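# Drive rack screw into housing with hanging electric screwdriver

## Task

Using the electric screwdriver that hangs in the cell, pick up the screw from its rack and turn it fully tight into the open threaded hole on the top face of the cast aluminium housing; at the end the screwdriver must be hanging loose and motionless, no hand may still be in contact with the housing, and this must all hold once the robot lets go.

## Robot and tools

Robot: two arms, left_arm and right_arm, each with six revolute joints and a two-finger parallel gripper. The fingers point along the gripper's +z axis and close along its y axis. end_effector_position is the spot between the finger pads, roughly 1 cm back from the tips. Each gripper carries a wrist camera, and its cable counts as a touch by that arm.

Frames: the scene frame has its origin at table-top height, midway between the two nominal bases, +z up, +x pointing out over the table, and left_arm on the +y side (arm names do not match image left/right). Calibrated bases in the scene frame: left_arm at (-0.033, +0.323, +0.011) m, quat_wxyz (+1.000, 0, 0, +0.020); right_arm at (-0.032, -0.338, +0.039) m, quat_wxyz (+1.000, 0, 0, -0.025). Both have up = +z. Hand poses, velocities, targets, wrist camera poses and all offsets use that arm's own base frame; fixed cameras and the table use the scene frame. Printed hand poses may be wrong by a few centimetres, worse at long reach.

execute_actions(actions, cameras): actions is a list of actions, run in order. Each action is a table of 1 to 15 rows; each row lasts one control step (1/30 s), and a short table repeats its final row until 15 steps are used. Every row has 14 numbers in [-1, 1], both arms always included: left_arm dx, dy, dz, rx, ry, rz, opening, then right_arm dx, dy, dz, rx, ry, rz, opening. The six pose numbers are an offset, not a pose: measured from that arm's Hand target as it was when the action began, along the arm's base axes. Every row counts from that same start, so rows do not add up within an action, but a repeated action moves the arm further. Scale: 1.0 equals 0.6 m for dx, dy, dz and 180 degrees for rotation; rx, ry, rz form one rotation vector, turned about the Hand target's position. A translation longer than 1.0 is shortened. opening is absolute, not an offset: +1 fully open (0.094 m), -1 closed. Sending six zeros re-requests the current Hand target; to keep a gripper unchanged, resend its current opening, because 0 is a real half-open command. An empty actions list just reports state and images. cameras selects images: omitted, null or ["all"] for all, [] for none; an unknown name invalidates the call.

move(target, speed, blend, opening_speed, blocking, cameras): target is one 14-number row laid out as above, or a list of up to 15 such rows. All rows are offsets from the Hand targets at the move's start, not from the previous row. Each gripper follows a straight line, turning the short way; paths end together, take at least 0.5 s and are cut off after 10 s. speed is m/s per path, 0.002 to 2.9 (default 0.25), one value or one per row; rotation is capped at twice that in rad/s. blend (m) rounds corners at intermediate rows. opening_speed (per second on the -1..+1 scale, at least 0.2) makes fingers change gradually. Paths do not avoid obstacles or the other arm; grippers lag and can overshoot, especially when fast or with a nearly straight arm. Route around an arm's own base, not close past it, or its shoulder posture may flip. The result adds a move: line with the ending (done, off_target, moving, held, fault) and limits (paced = pose clipped, held = steps withheld). blocking=false returns after about 0.5 s while the move continues.

wait(seconds 0 to 10) lets time pass with commands held. stop brakes a running move. zoom_image(camera, region [x0, y0, x1, y1] in pixels, at most 504 by 504) enlarges part of a camera's latest image. read_manual(section "licences") shows URDF licence text only. finished_scene(scene) ends the current scene; give its number, and only call it when the screw is tight and the robot is clear.

Cameras: cam_head_left, cam_head_right, cam_high, cam_low, cam_left_wrist, cam_right_wrist, all 672x504.

Results: end_effector_position (m) and end_effector_quat_wxyz in the arm's base frame; Hand target, the last commanded pose after clipping, from which the next offsets count; Tool commands; grip_measured on the opening scale (can read up to 2.7 mm wide when empty and narrower than a squeezed part); grip_effort_nm, gripper motor effort, negative closing; Joint positions (last entry is finger opening in metres); Joint velocities, or "within noise"; joint torques, where joints 1 to 3 wrap sign beyond ±28 N m; step readings of positions during actions; MOTOR HOT and OVER-TEMPERATURE FAULT warnings.

Control notes: orientation commands are clipped to 40 degrees from the measured one each step. Friction and weight may leave a gripper a centimetre or more off its target without contact; resend the gap as an offset. Grip force is about 50 to 64 N per pad; close slowly on anything fragile; open well above grip_measured to release.

Avoid: dropping the screw or screwdriver, releasing anything still moving, knocking anything off the table, fast impacts, heavy pressing, and any contact between the two arms, including one gripper closing on the other's fingers. Loose items may occasionally be nudged by outside pushes. To end a push against something, command the target back beyond the gripper. Holding loads, stretching out or straining at unreachable poses heats motors; at 90 °C the arm folds and idles, at 100 °C it drops.

Each tool is called after "Request:" by a JSON object that holds its "name" and its "arguments".

## Session

Request:
{"name": "execute_actions", "arguments": {"actions": []}}

Scene clock: 0.00 s.
left_arm: end_effector_position=(+0.4288, +0.0177, +0.0876) grip_measured=+1.000 grip_effort_nm=n/a end_effector_quat_wxyz=(+0.587, -0.031, +0.807, +0.061) | right_arm: end_effector_position=(+0.4102, -0.0255, +0.1091) grip_measured=+1.000 grip_effort_nm=n/a end_effector_quat_wxyz=(+0.617, +0.083, +0.771, -0.131)
Joint positions: left_arm=[-0.028 1.735 0.469 0.954 -0.162 0.014 0.094] | right_arm=[0.113 1.696 0.402 1.069 0.42 -0.008 0.094]
Joint velocities: within noise
Joint torques (N m): no reading
Heat: left arm: 28 °C; right arm: 28 °C.
Hand target: left_arm +0.4313, +0.0178, +0.0940; +0.594, -0.032, +0.801, +0.061 | right_arm +0.4130, -0.0254, +0.1188; +0.628, +0.087, +0.762, -0.129
Tool commands: left_gripper/opening=+1.0 right_gripper/opening=+1.0

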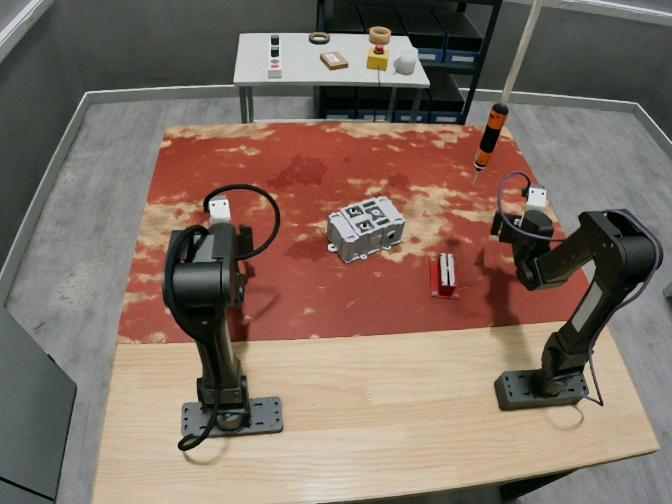

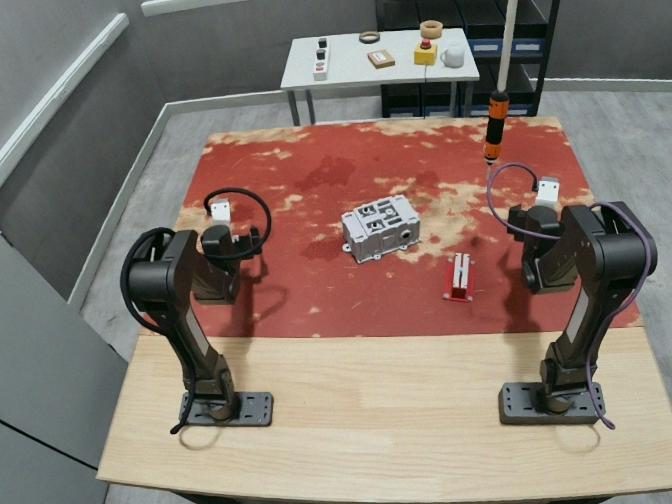

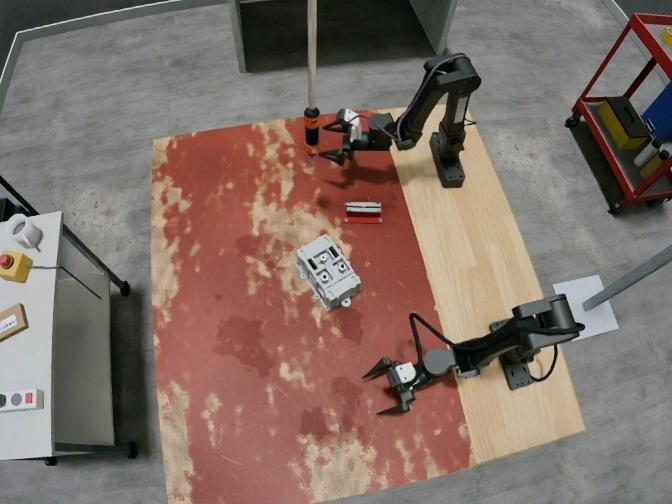

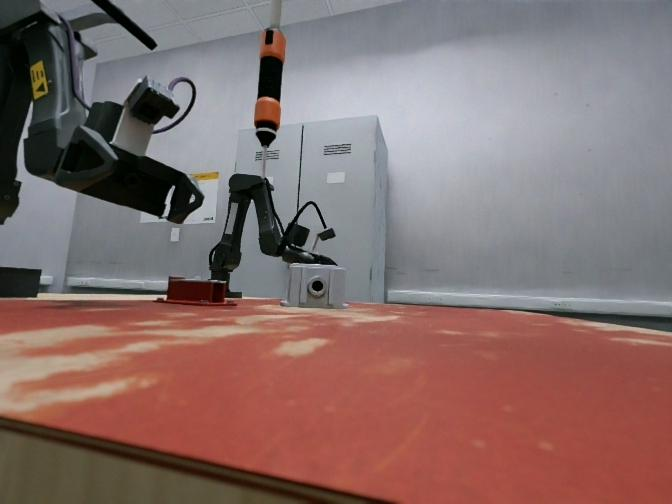

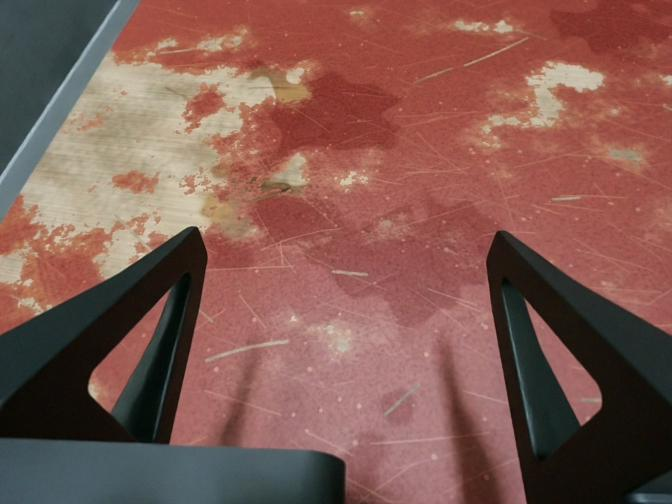

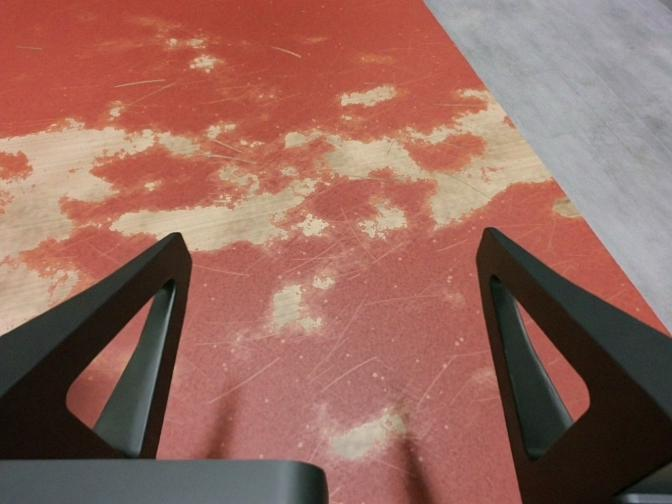

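Request:
{"name": "zoom_image", "arguments": {"camera": "cam_head_right", "region": [320, 80, 620, 305]}}

Request:
{"name": "zoom_image", "arguments": {"camera": "cam_head_left", "region": [300, 80, 600, 305]}}

Request:
{"name": "zoom_image", "arguments": {"camera": "cam_high", "region": [260, 80, 480, 320]}}

Request:
{"name": "zoom_image", "arguments": {"camera": "cam_low", "region": [120, 20, 400, 320]}}

Scaled by 1.680 (camera's finer frame: 960x720).

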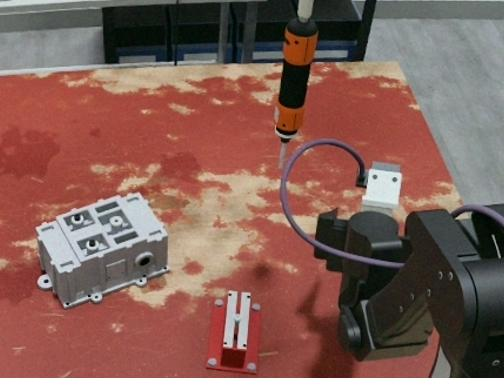

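Scaled by 1.680 (camera's finer frame: 960x720).

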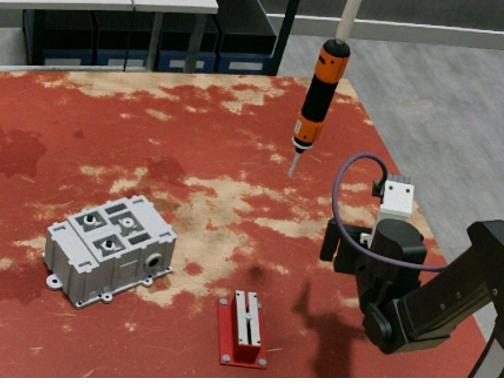

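Scaled by 2.100 (camera's finer frame: 960x720).

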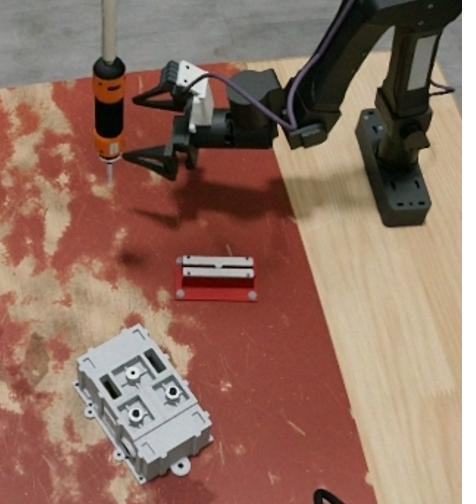

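Scaled by 1.680 (camera's finer frame: 960x720).

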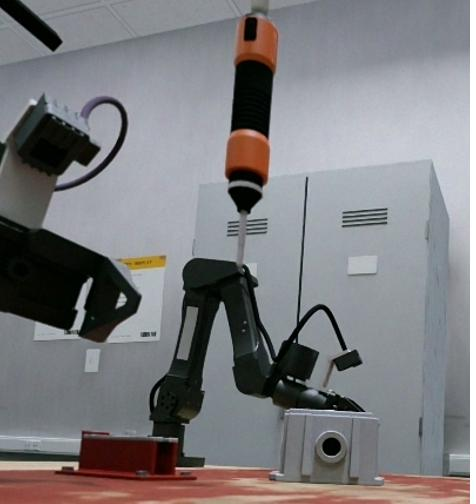

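Request:
{"name": "move", "arguments": {"target": [0,0,0,0,0,0,1, -0.2,0,0.1,0,-0.22,0,1]}}

Scene clock: 165.00 s.
left_arm: end_effector_position=(+0.4288, +0.0177, +0.0876) grip_measured=+1.000 grip_effort_nm=-0.022 end_effector_quat_wxyz=(+0.587, -0.031, +0.807, +0.061) | right_arm: end_effector_position=(+0.2993, -0.0243, +0.1565) grip_measured=+1.000 grip_effort_nm=0.022 end_effector_quat_wxyz=(+0.709, +0.170, +0.672, -0.128)
Joint positions: left_arm=[-0.028 1.735 0.469 0.954 -0.162 0.014 0.094] | right_arm=[0.338 1.421 -0.004 1.478 0.764 0.033 0.094]
Joint torques (N m): left_arm=[0.03 -6.97 6.24 1.99 -0.04 0.02] | right_arm=[0.47 -4.38 2.82 2.48 0.12 0.09]
Heat: left arm: 33 °C; right arm: 38 °C.
Hand target: left_arm +0.4313, +0.0178, +0.0940; +0.594, -0.032, +0.801, +0.061 | right_arm +0.2931, -0.0255, +0.1788; +0.849, +0.126, +0.505, -0.092
Off the commanded pose: left_arm 0.007 m, 1 deg | right_arm 0.023 m, 26 deg.
joint sent to its limit (right arm) — joint 3 (elbow), lower limit, where the elbow is as bent as it goes; joint 4 (wrist pitch), upper limit. The joint targets are off in orientation, not in position.
move: off_target (right_arm)

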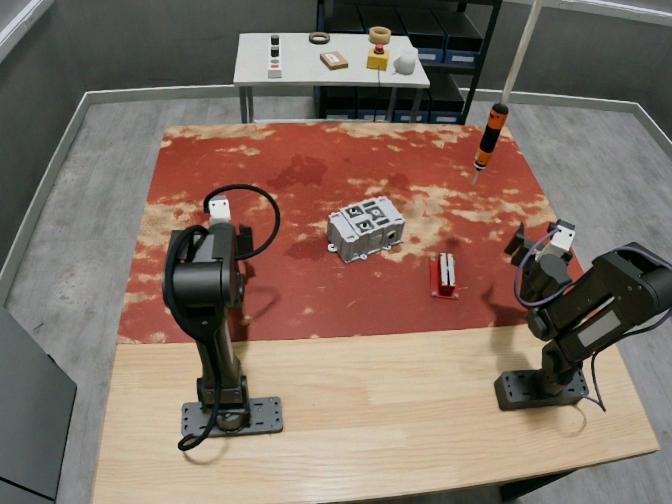

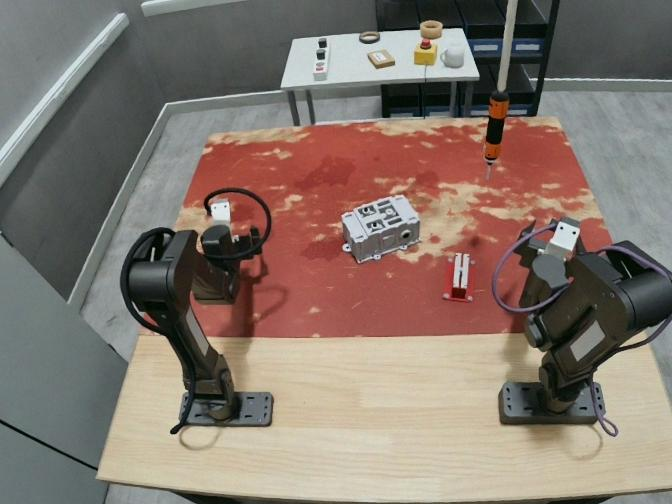

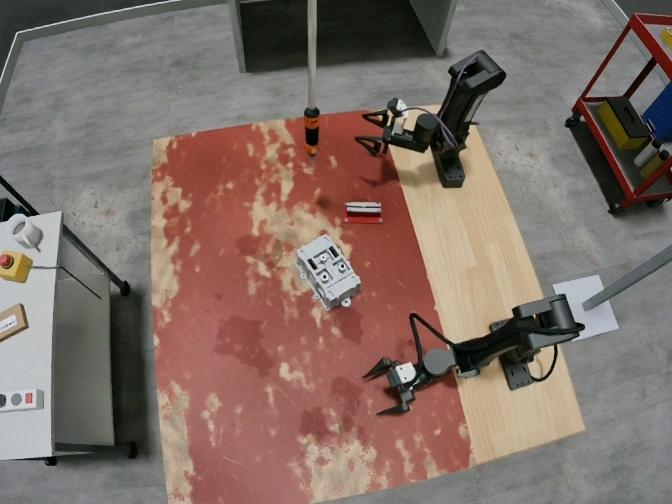

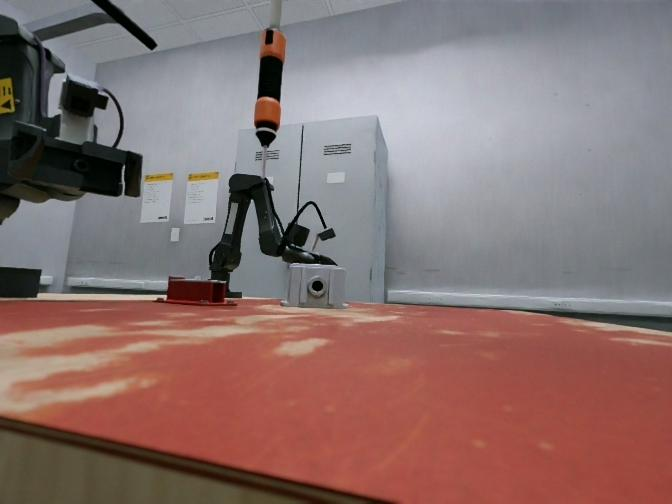

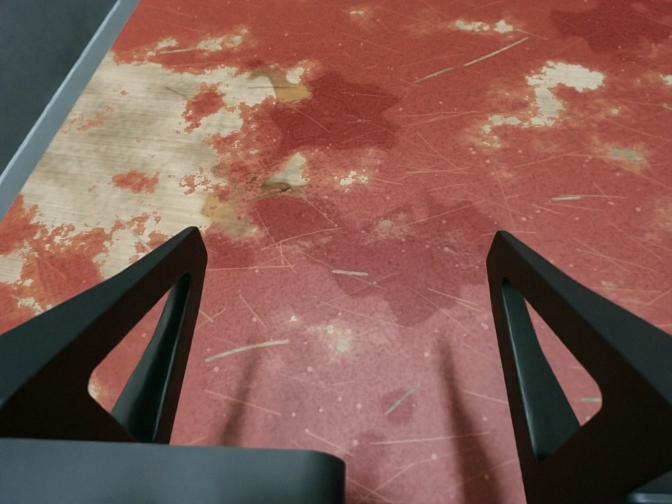

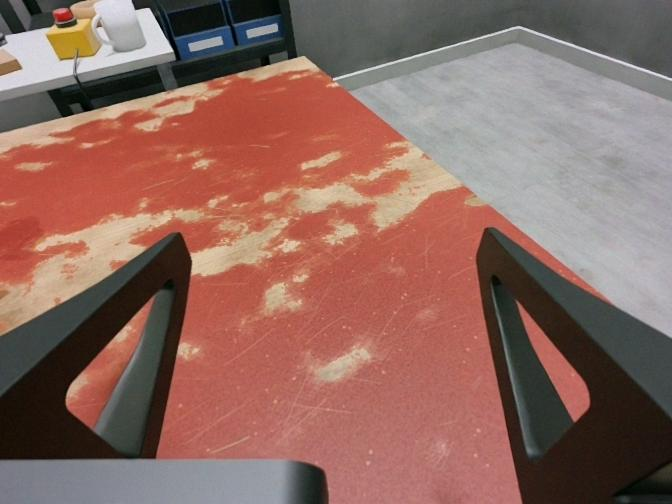

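Request:
{"name": "move", "arguments": {"target": [0,0,0,0,0,0,1, 0.0117,0.0425,0.235,-0.0156,0.1576,0.0998,1]}}

Scene clock: 183.83 s.
left_arm: end_effector_position=(+0.4288, +0.0177, +0.0876) grip_measured=+1.000 grip_effort_nm=-0.017 end_effector_quat_wxyz=(+0.587, -0.031, +0.807, +0.061) | right_arm: end_effector_position=(+0.3018, -0.0007, +0.2956) grip_measured=+1.000 grip_effort_nm=0.017 end_effector_quat_wxyz=(+0.689, +0.001, +0.724, -0.003)
Joint positions: left_arm=[-0.028 1.735 0.469 0.954 -0.162 0.014 0.094] | right_arm=[-0.005 0.613 0.522 0.041 0.001 -0.002 0.094]
Joint torques (N m): left_arm=[0.05 -6.93 6.24 1.99 -0.04 -0.01] | right_arm=[-0.7 -0.23 10.81 1.67 -0.17 0.01]
Heat: left arm: 33 °C; right arm: 42 °C.
Hand target: left_arm +0.4313, +0.0178, +0.0940; +0.594, -0.032, +0.801, +0.061 | right_arm +0.3001, +0.0000, +0.3197; +0.707, -0.001, +0.707, +0.001
Off the commanded pose: left_arm 0.007 m, 1 deg | right_arm 0.024 m, 3 deg.
move: off_target (right_arm)

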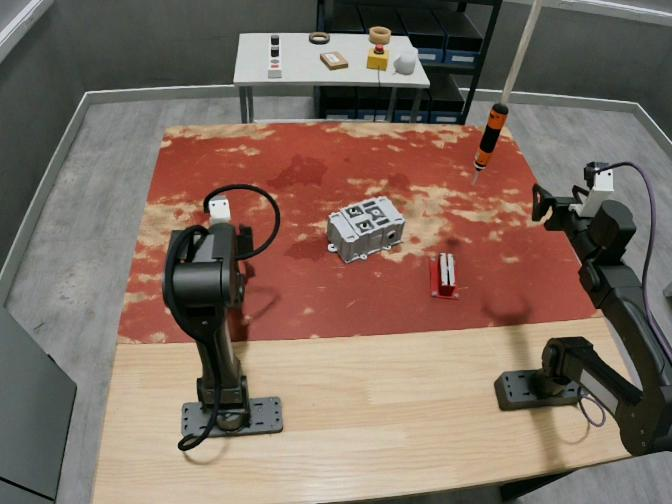

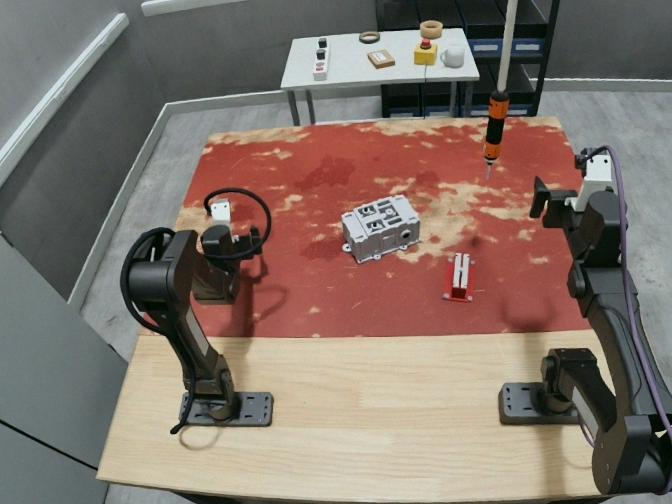

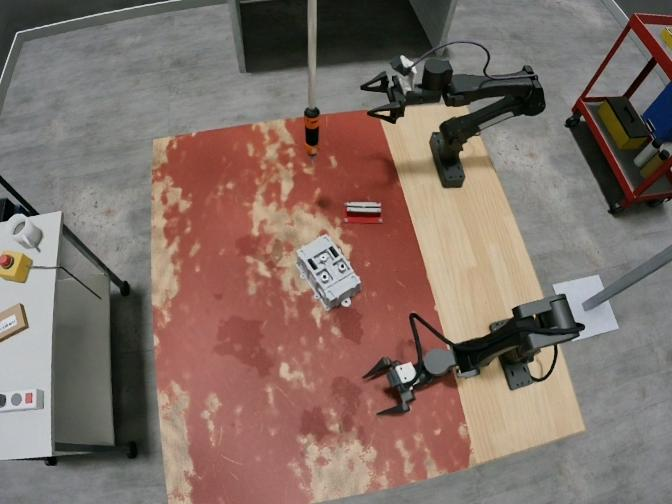

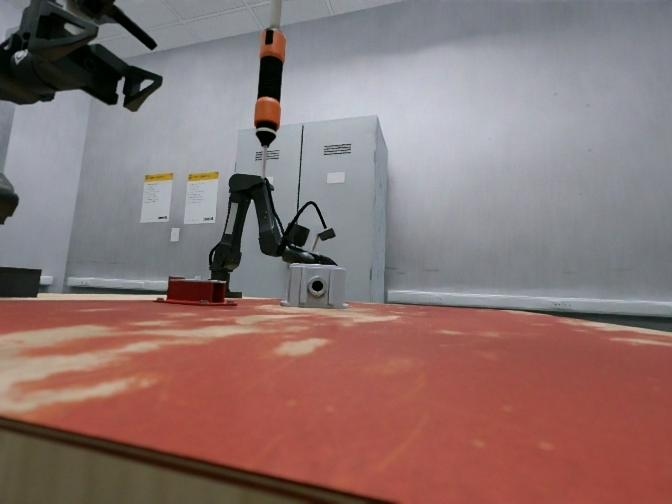

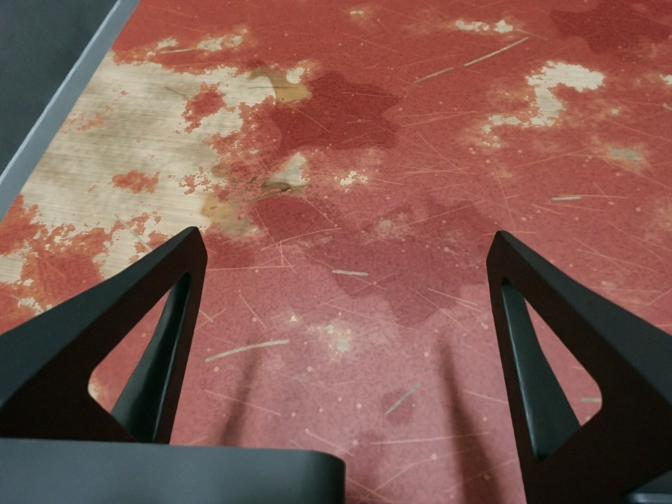

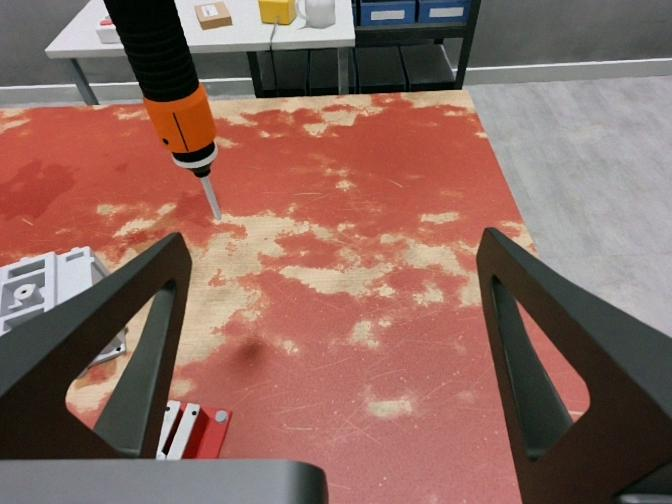

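Request:
{"name": "zoom_image", "arguments": {"camera": "cam_right_wrist", "region": [0, 0, 250, 250]}}

Request:
{"name": "zoom_image", "arguments": {"camera": "cam_right_wrist", "region": [0, 230, 250, 460]}}

Request:
{"name": "zoom_image", "arguments": {"camera": "cam_head_right", "region": [330, 180, 480, 310]}}

Request:
{"name": "zoom_image", "arguments": {"camera": "cam_high", "region": [280, 190, 400, 320]}}

Scaled by 2.016 (camera's finer frame: 960x720).

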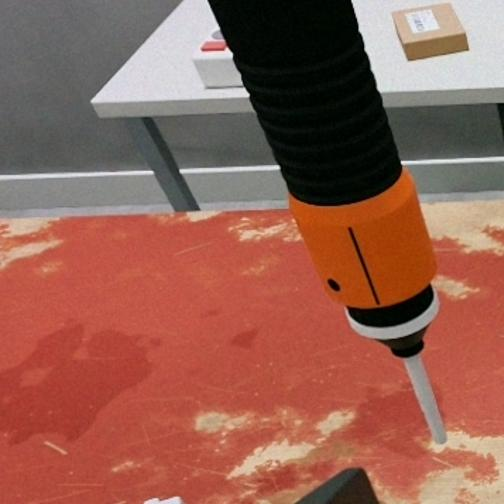

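Scaled by 2.016 (camera's finer frame: 960x720).

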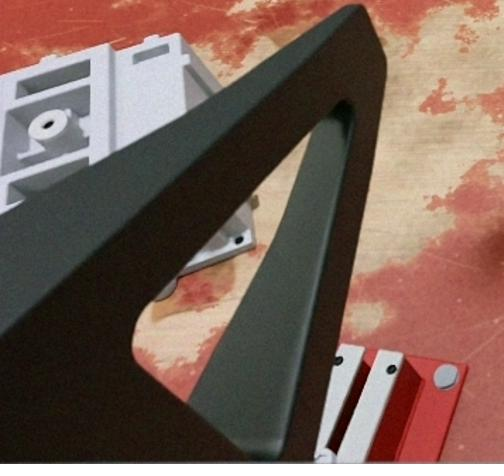

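Scaled by 3.360 (camera's finer frame: 960x720).

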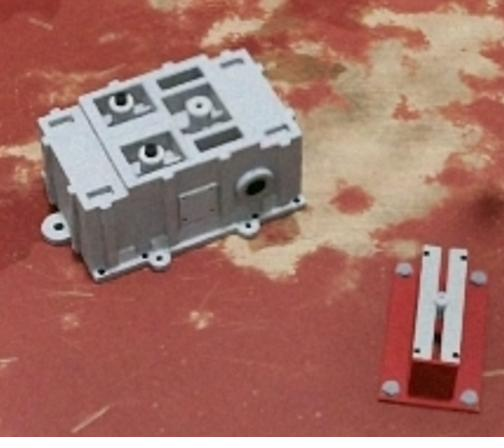

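Scaled by 3.877 (camera's finer frame: 960x720).

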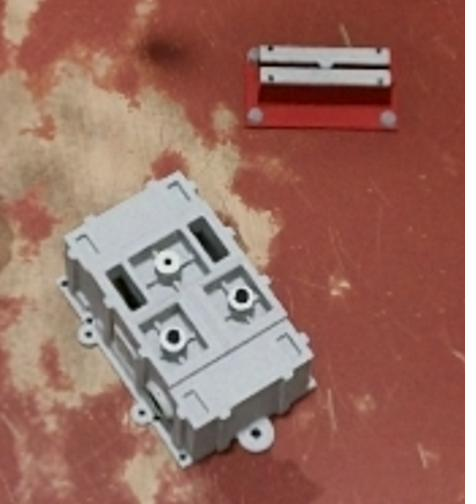

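Request:
{"name": "move", "arguments": {"target": [-0.172,-0.411,0.26,-0.0415,-0.0873,-0.235,1, 0,0,0,0,0,0,1]}}

Scene clock: 270.87 s.
left_arm: end_effector_position=(+0.3274, -0.2237, +0.2301) grip_measured=+1.000 grip_effort_nm=-0.027 end_effector_quat_wxyz=(+0.662, +0.212, +0.690, -0.202) | right_arm: end_effector_position=(+0.3018, -0.0005, +0.2952) grip_measured=+1.000 grip_effort_nm=0.022 end_effector_quat_wxyz=(+0.689, +0.001, +0.725, -0.003)
Joint positions: left_arm=[-0.607 1.221 0.458 0.721 -0.013 0.001 0.094] | right_arm=[-0.005 0.613 0.522 0.039 0 -0.002 0.094]
Joint torques (N m): left_arm=[-0.38 -4.66 10.93 1.95 0.14 0] | right_arm=[-0.54 -0.13 10.73 1.69 -0.11 0.02]
Heat: left arm: 34 °C; right arm: 41 °C.
Hand target: left_arm +0.3282, -0.2288, +0.2501; +0.674, +0.213, +0.674, -0.213 | right_arm +0.3001, +0.0000, +0.3197; +0.707, -0.001, +0.707, +0.001
Off the commanded pose: left_arm 0.021 m, 3 deg | right_arm 0.025 m, 3 deg.
move: off_target (left_arm, right_arm)

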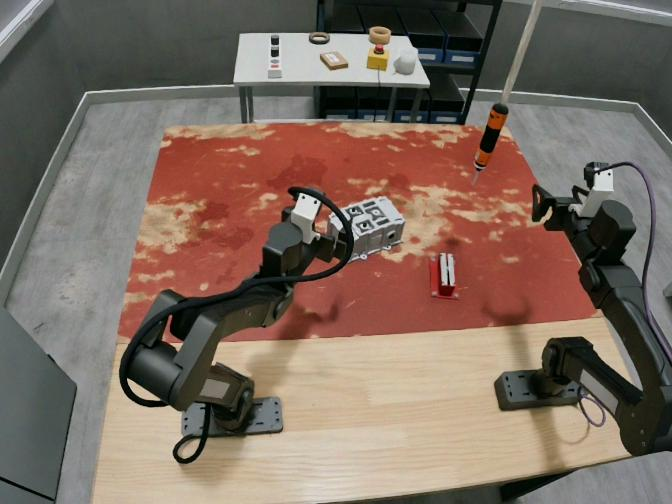

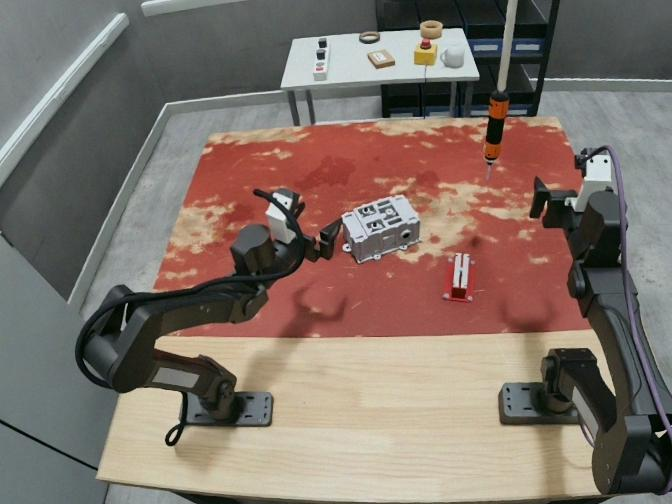

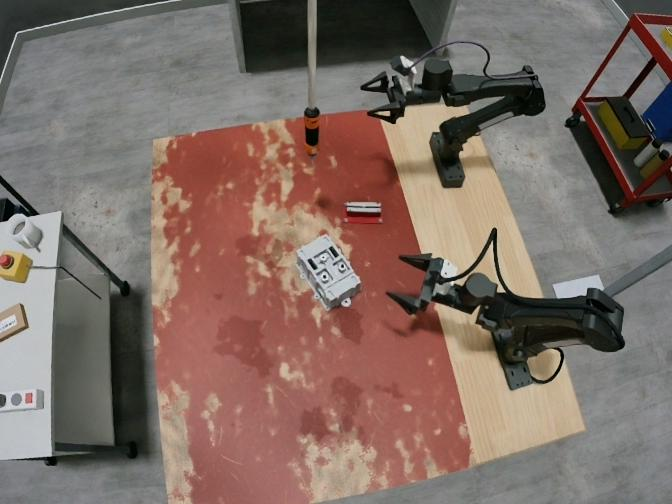

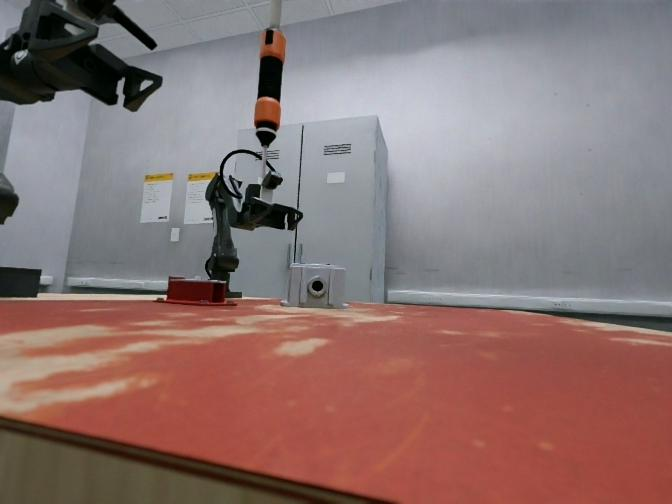

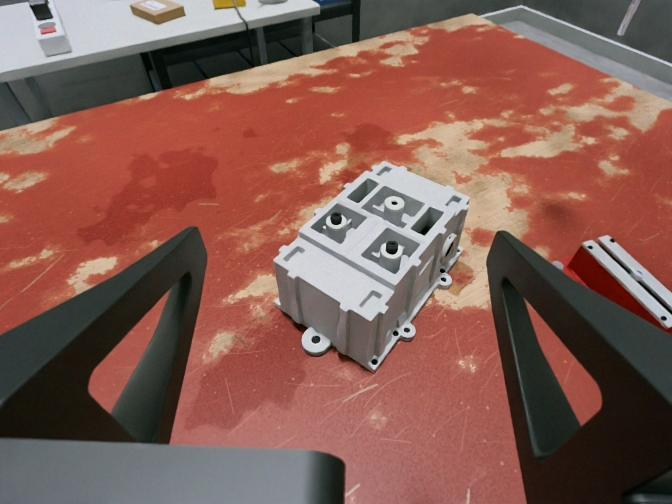

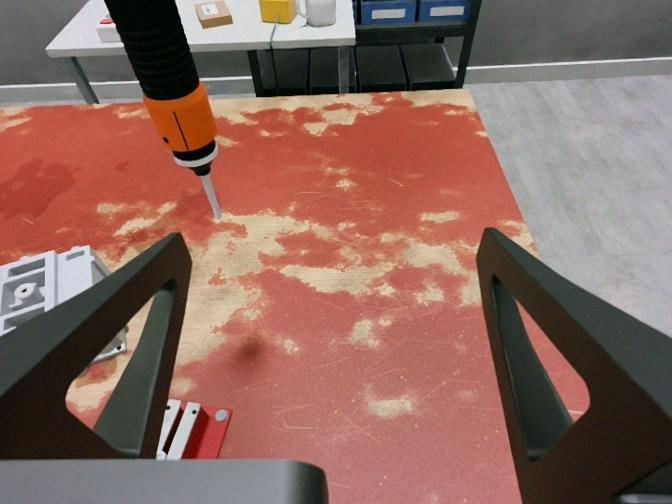

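Request:
{"name": "zoom_image", "arguments": {"camera": "cam_left_wrist", "region": [260, 140, 500, 380]}}

Request:
{"name": "zoom_image", "arguments": {"camera": "cam_left_wrist", "region": [300, 160, 460, 280]}}

Request:
{"name": "zoom_image", "arguments": {"camera": "cam_left_wrist", "region": [512, 220, 672, 340]}}

Scaled by 2.100 (camera's finer frame: 960x720).

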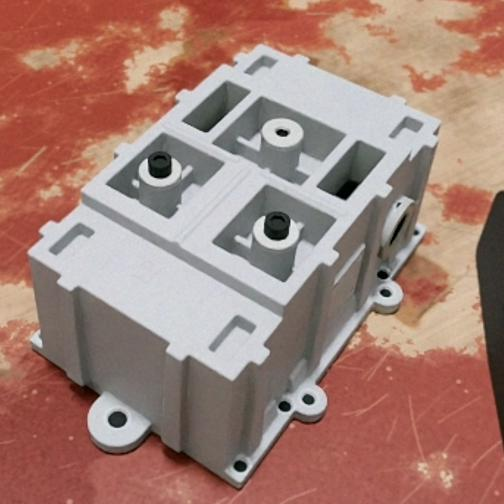

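Scaled by 3.150 (camera's finer frame: 960x720).

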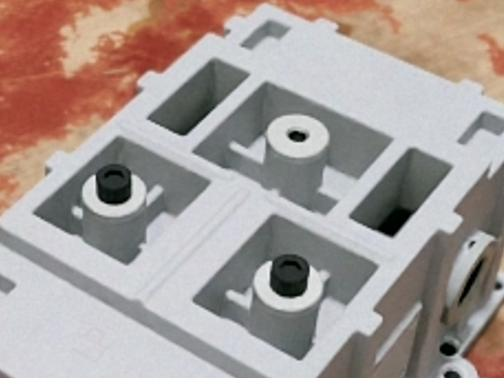

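Scaled by 3.150 (camera's finer frame: 960x720).

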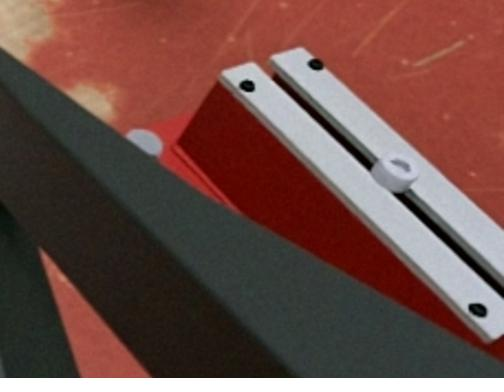

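Request:
{"name": "move", "arguments": {"target": [0,0,0,0,0,0,1, 0.06,0.087,-0.08,0.0029,-0.0165,0.111,1]}}

Scene clock: 326.50 s.
left_arm: end_effector_position=(+0.3274, -0.2237, +0.2298) grip_measured=+1.000 grip_effort_nm=-0.027 end_effector_quat_wxyz=(+0.661, +0.212, +0.691, -0.202) | right_arm: end_effector_position=(+0.3372, +0.0518, +0.2706) grip_measured=+1.000 grip_effort_nm=0.017 end_effector_quat_wxyz=(+0.708, -0.117, +0.685, +0.124)
Joint positions: left_arm=[-0.607 1.221 0.458 0.719 -0.013 0.001 0.094] | right_arm=[-0.053 0.895 0.405 0.525 -0.394 0.018 0.094]
Joint torques (N m): left_arm=[-0.36 -4.67 10.92 1.94 0.14 0] | right_arm=[-0.58 -1.31 5.81 1.94 -0.15 0.03]
Heat: left arm: 36 °C; right arm: 41 °C.
Hand target: left_arm +0.3282, -0.2288, +0.2501; +0.674, +0.213, +0.674, -0.213 | right_arm +0.3360, +0.0523, +0.2717; +0.714, -0.120, +0.678, +0.126
Off the commanded pose: left_arm 0.021 m, 3 deg | right_arm 0.002 m, 1 deg.
move: off_target (left_arm)

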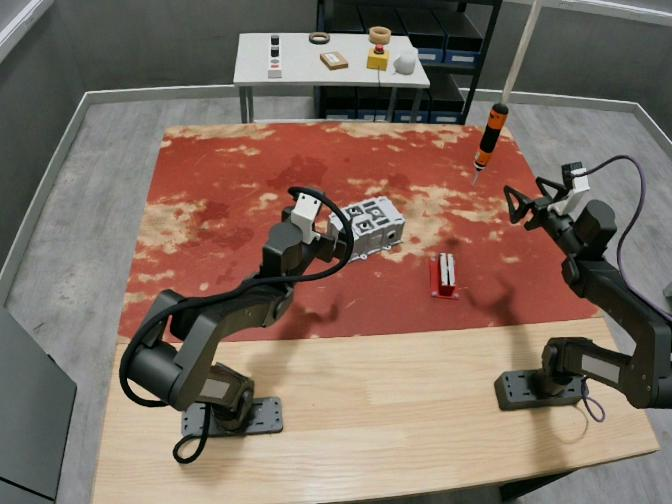

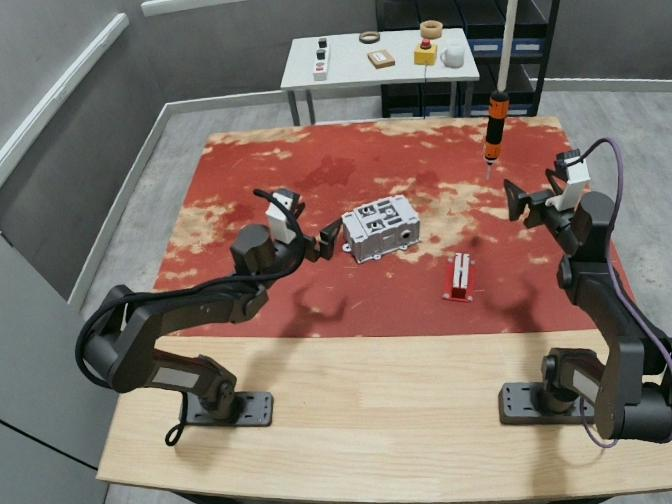

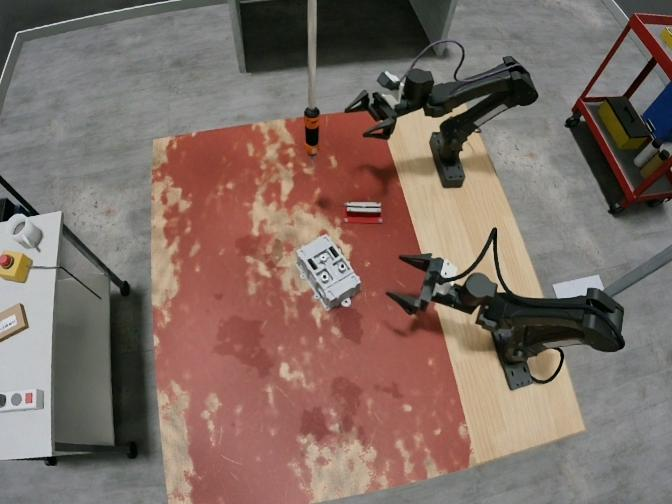

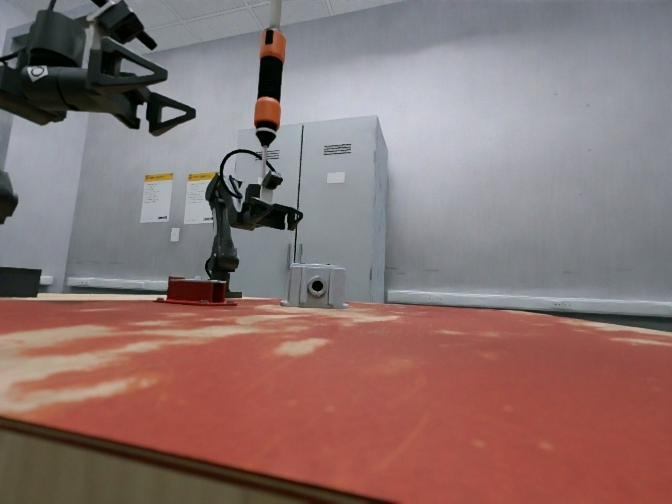

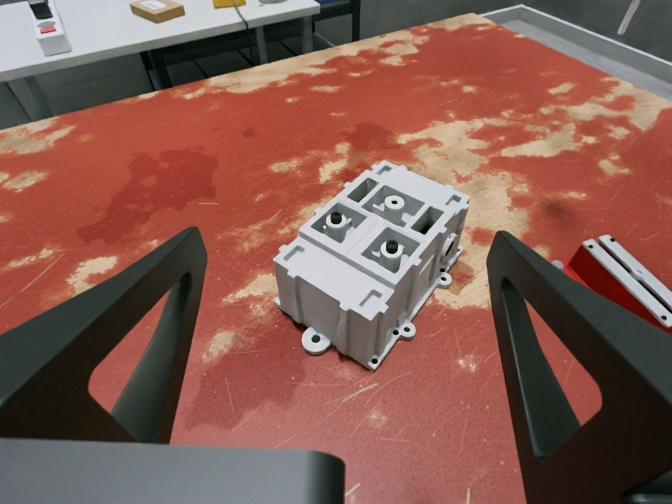

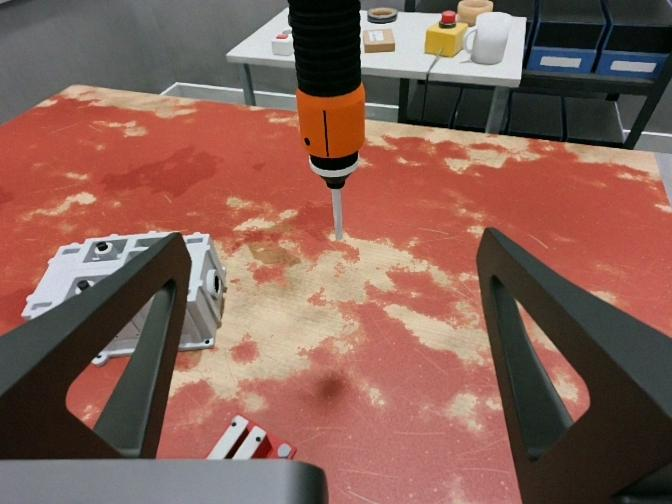

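Request:
{"name": "move", "arguments": {"target": [0,0,0,0,0,0,1, 0.123,0.0525,-0.034,0,0,0,1], "speed": 0.15}}

Scene clock: 357.30 s.
left_arm: end_effector_position=(+0.3274, -0.2237, +0.2297) grip_measured=+1.000 grip_effort_nm=-0.027 end_effector_quat_wxyz=(+0.661, +0.212, +0.691, -0.202) | right_arm: end_effector_position=(+0.4024, +0.0822, +0.2275) grip_measured=+1.000 grip_effort_nm=0.017 end_effector_quat_wxyz=(+0.690, -0.117, +0.703, +0.131)
Joint positions: left_arm=[-0.607 1.221 0.458 0.719 -0.013 0.001 0.094] | right_arm=[0.083 1.337 0.488 0.833 -0.27 0.018 0.094]
Joint torques (N m): left_arm=[-0.38 -4.7 10.89 1.94 0.14 0] | right_arm=[0.44 -4.1 9.39 2 0.12 -0.05]
Heat: left arm: 36 °C; right arm: 44 °C.
Hand target: left_arm +0.3282, -0.2288, +0.2501; +0.674, +0.213, +0.674, -0.213 | right_arm +0.4099, +0.0836, +0.2514; +0.714, -0.120, +0.678, +0.126
Off the commanded pose: left_arm 0.021 m, 3 deg | right_arm 0.025 m, 4 deg.
move: off_target (left_arm, right_arm)

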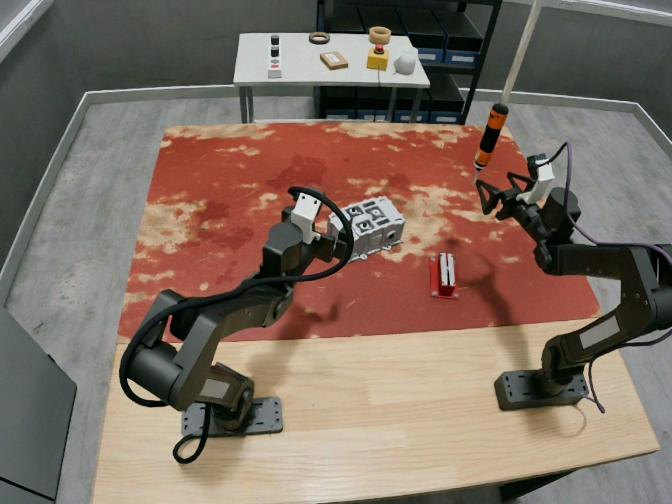

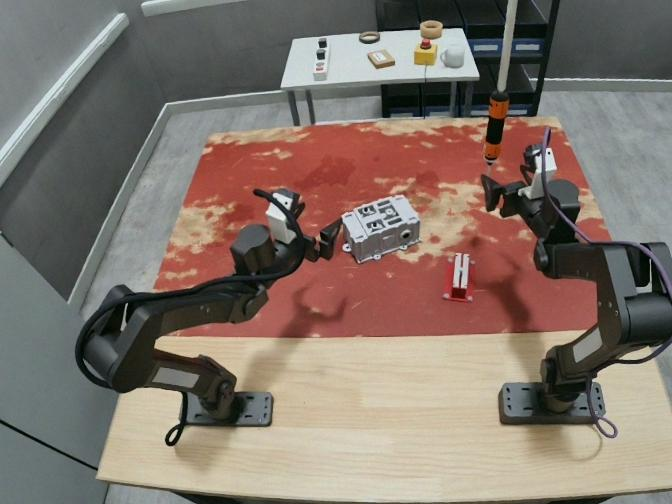

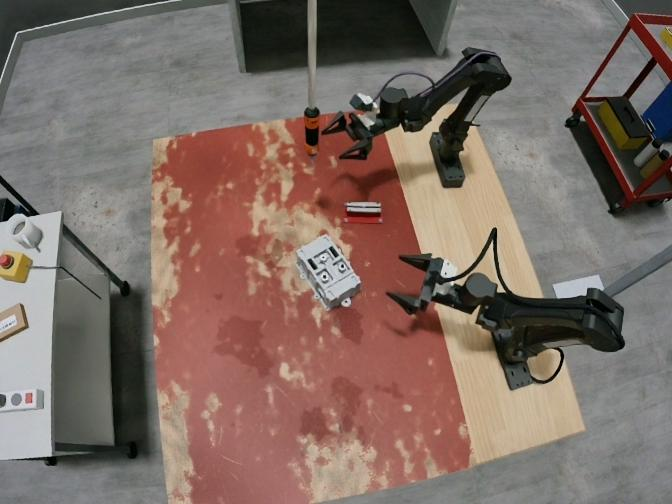

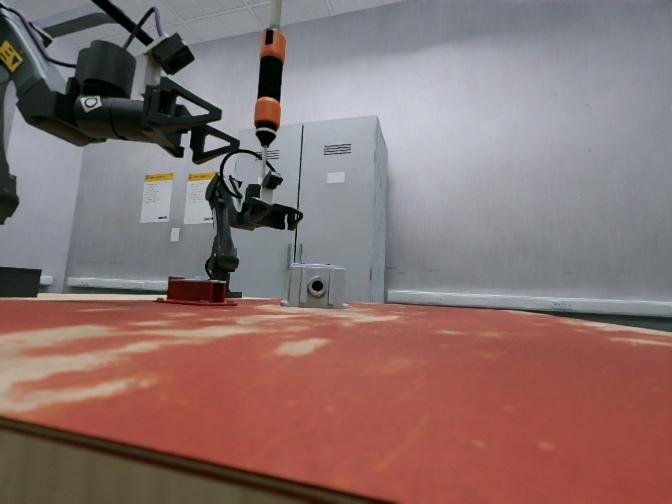

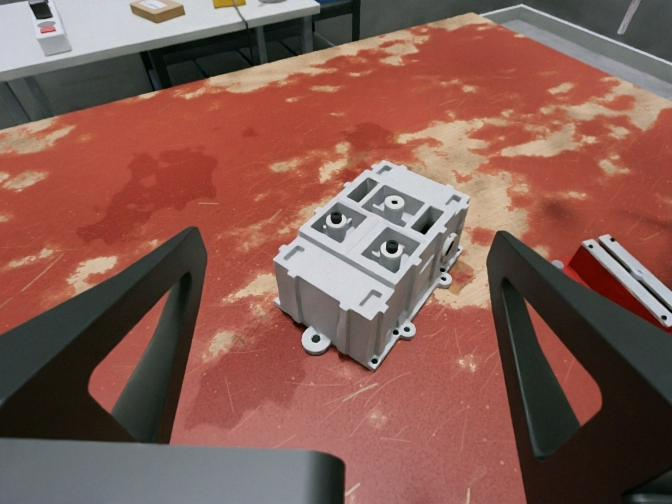

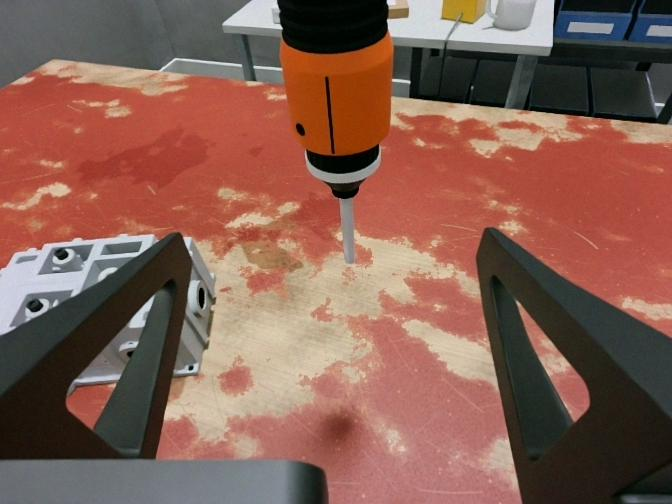

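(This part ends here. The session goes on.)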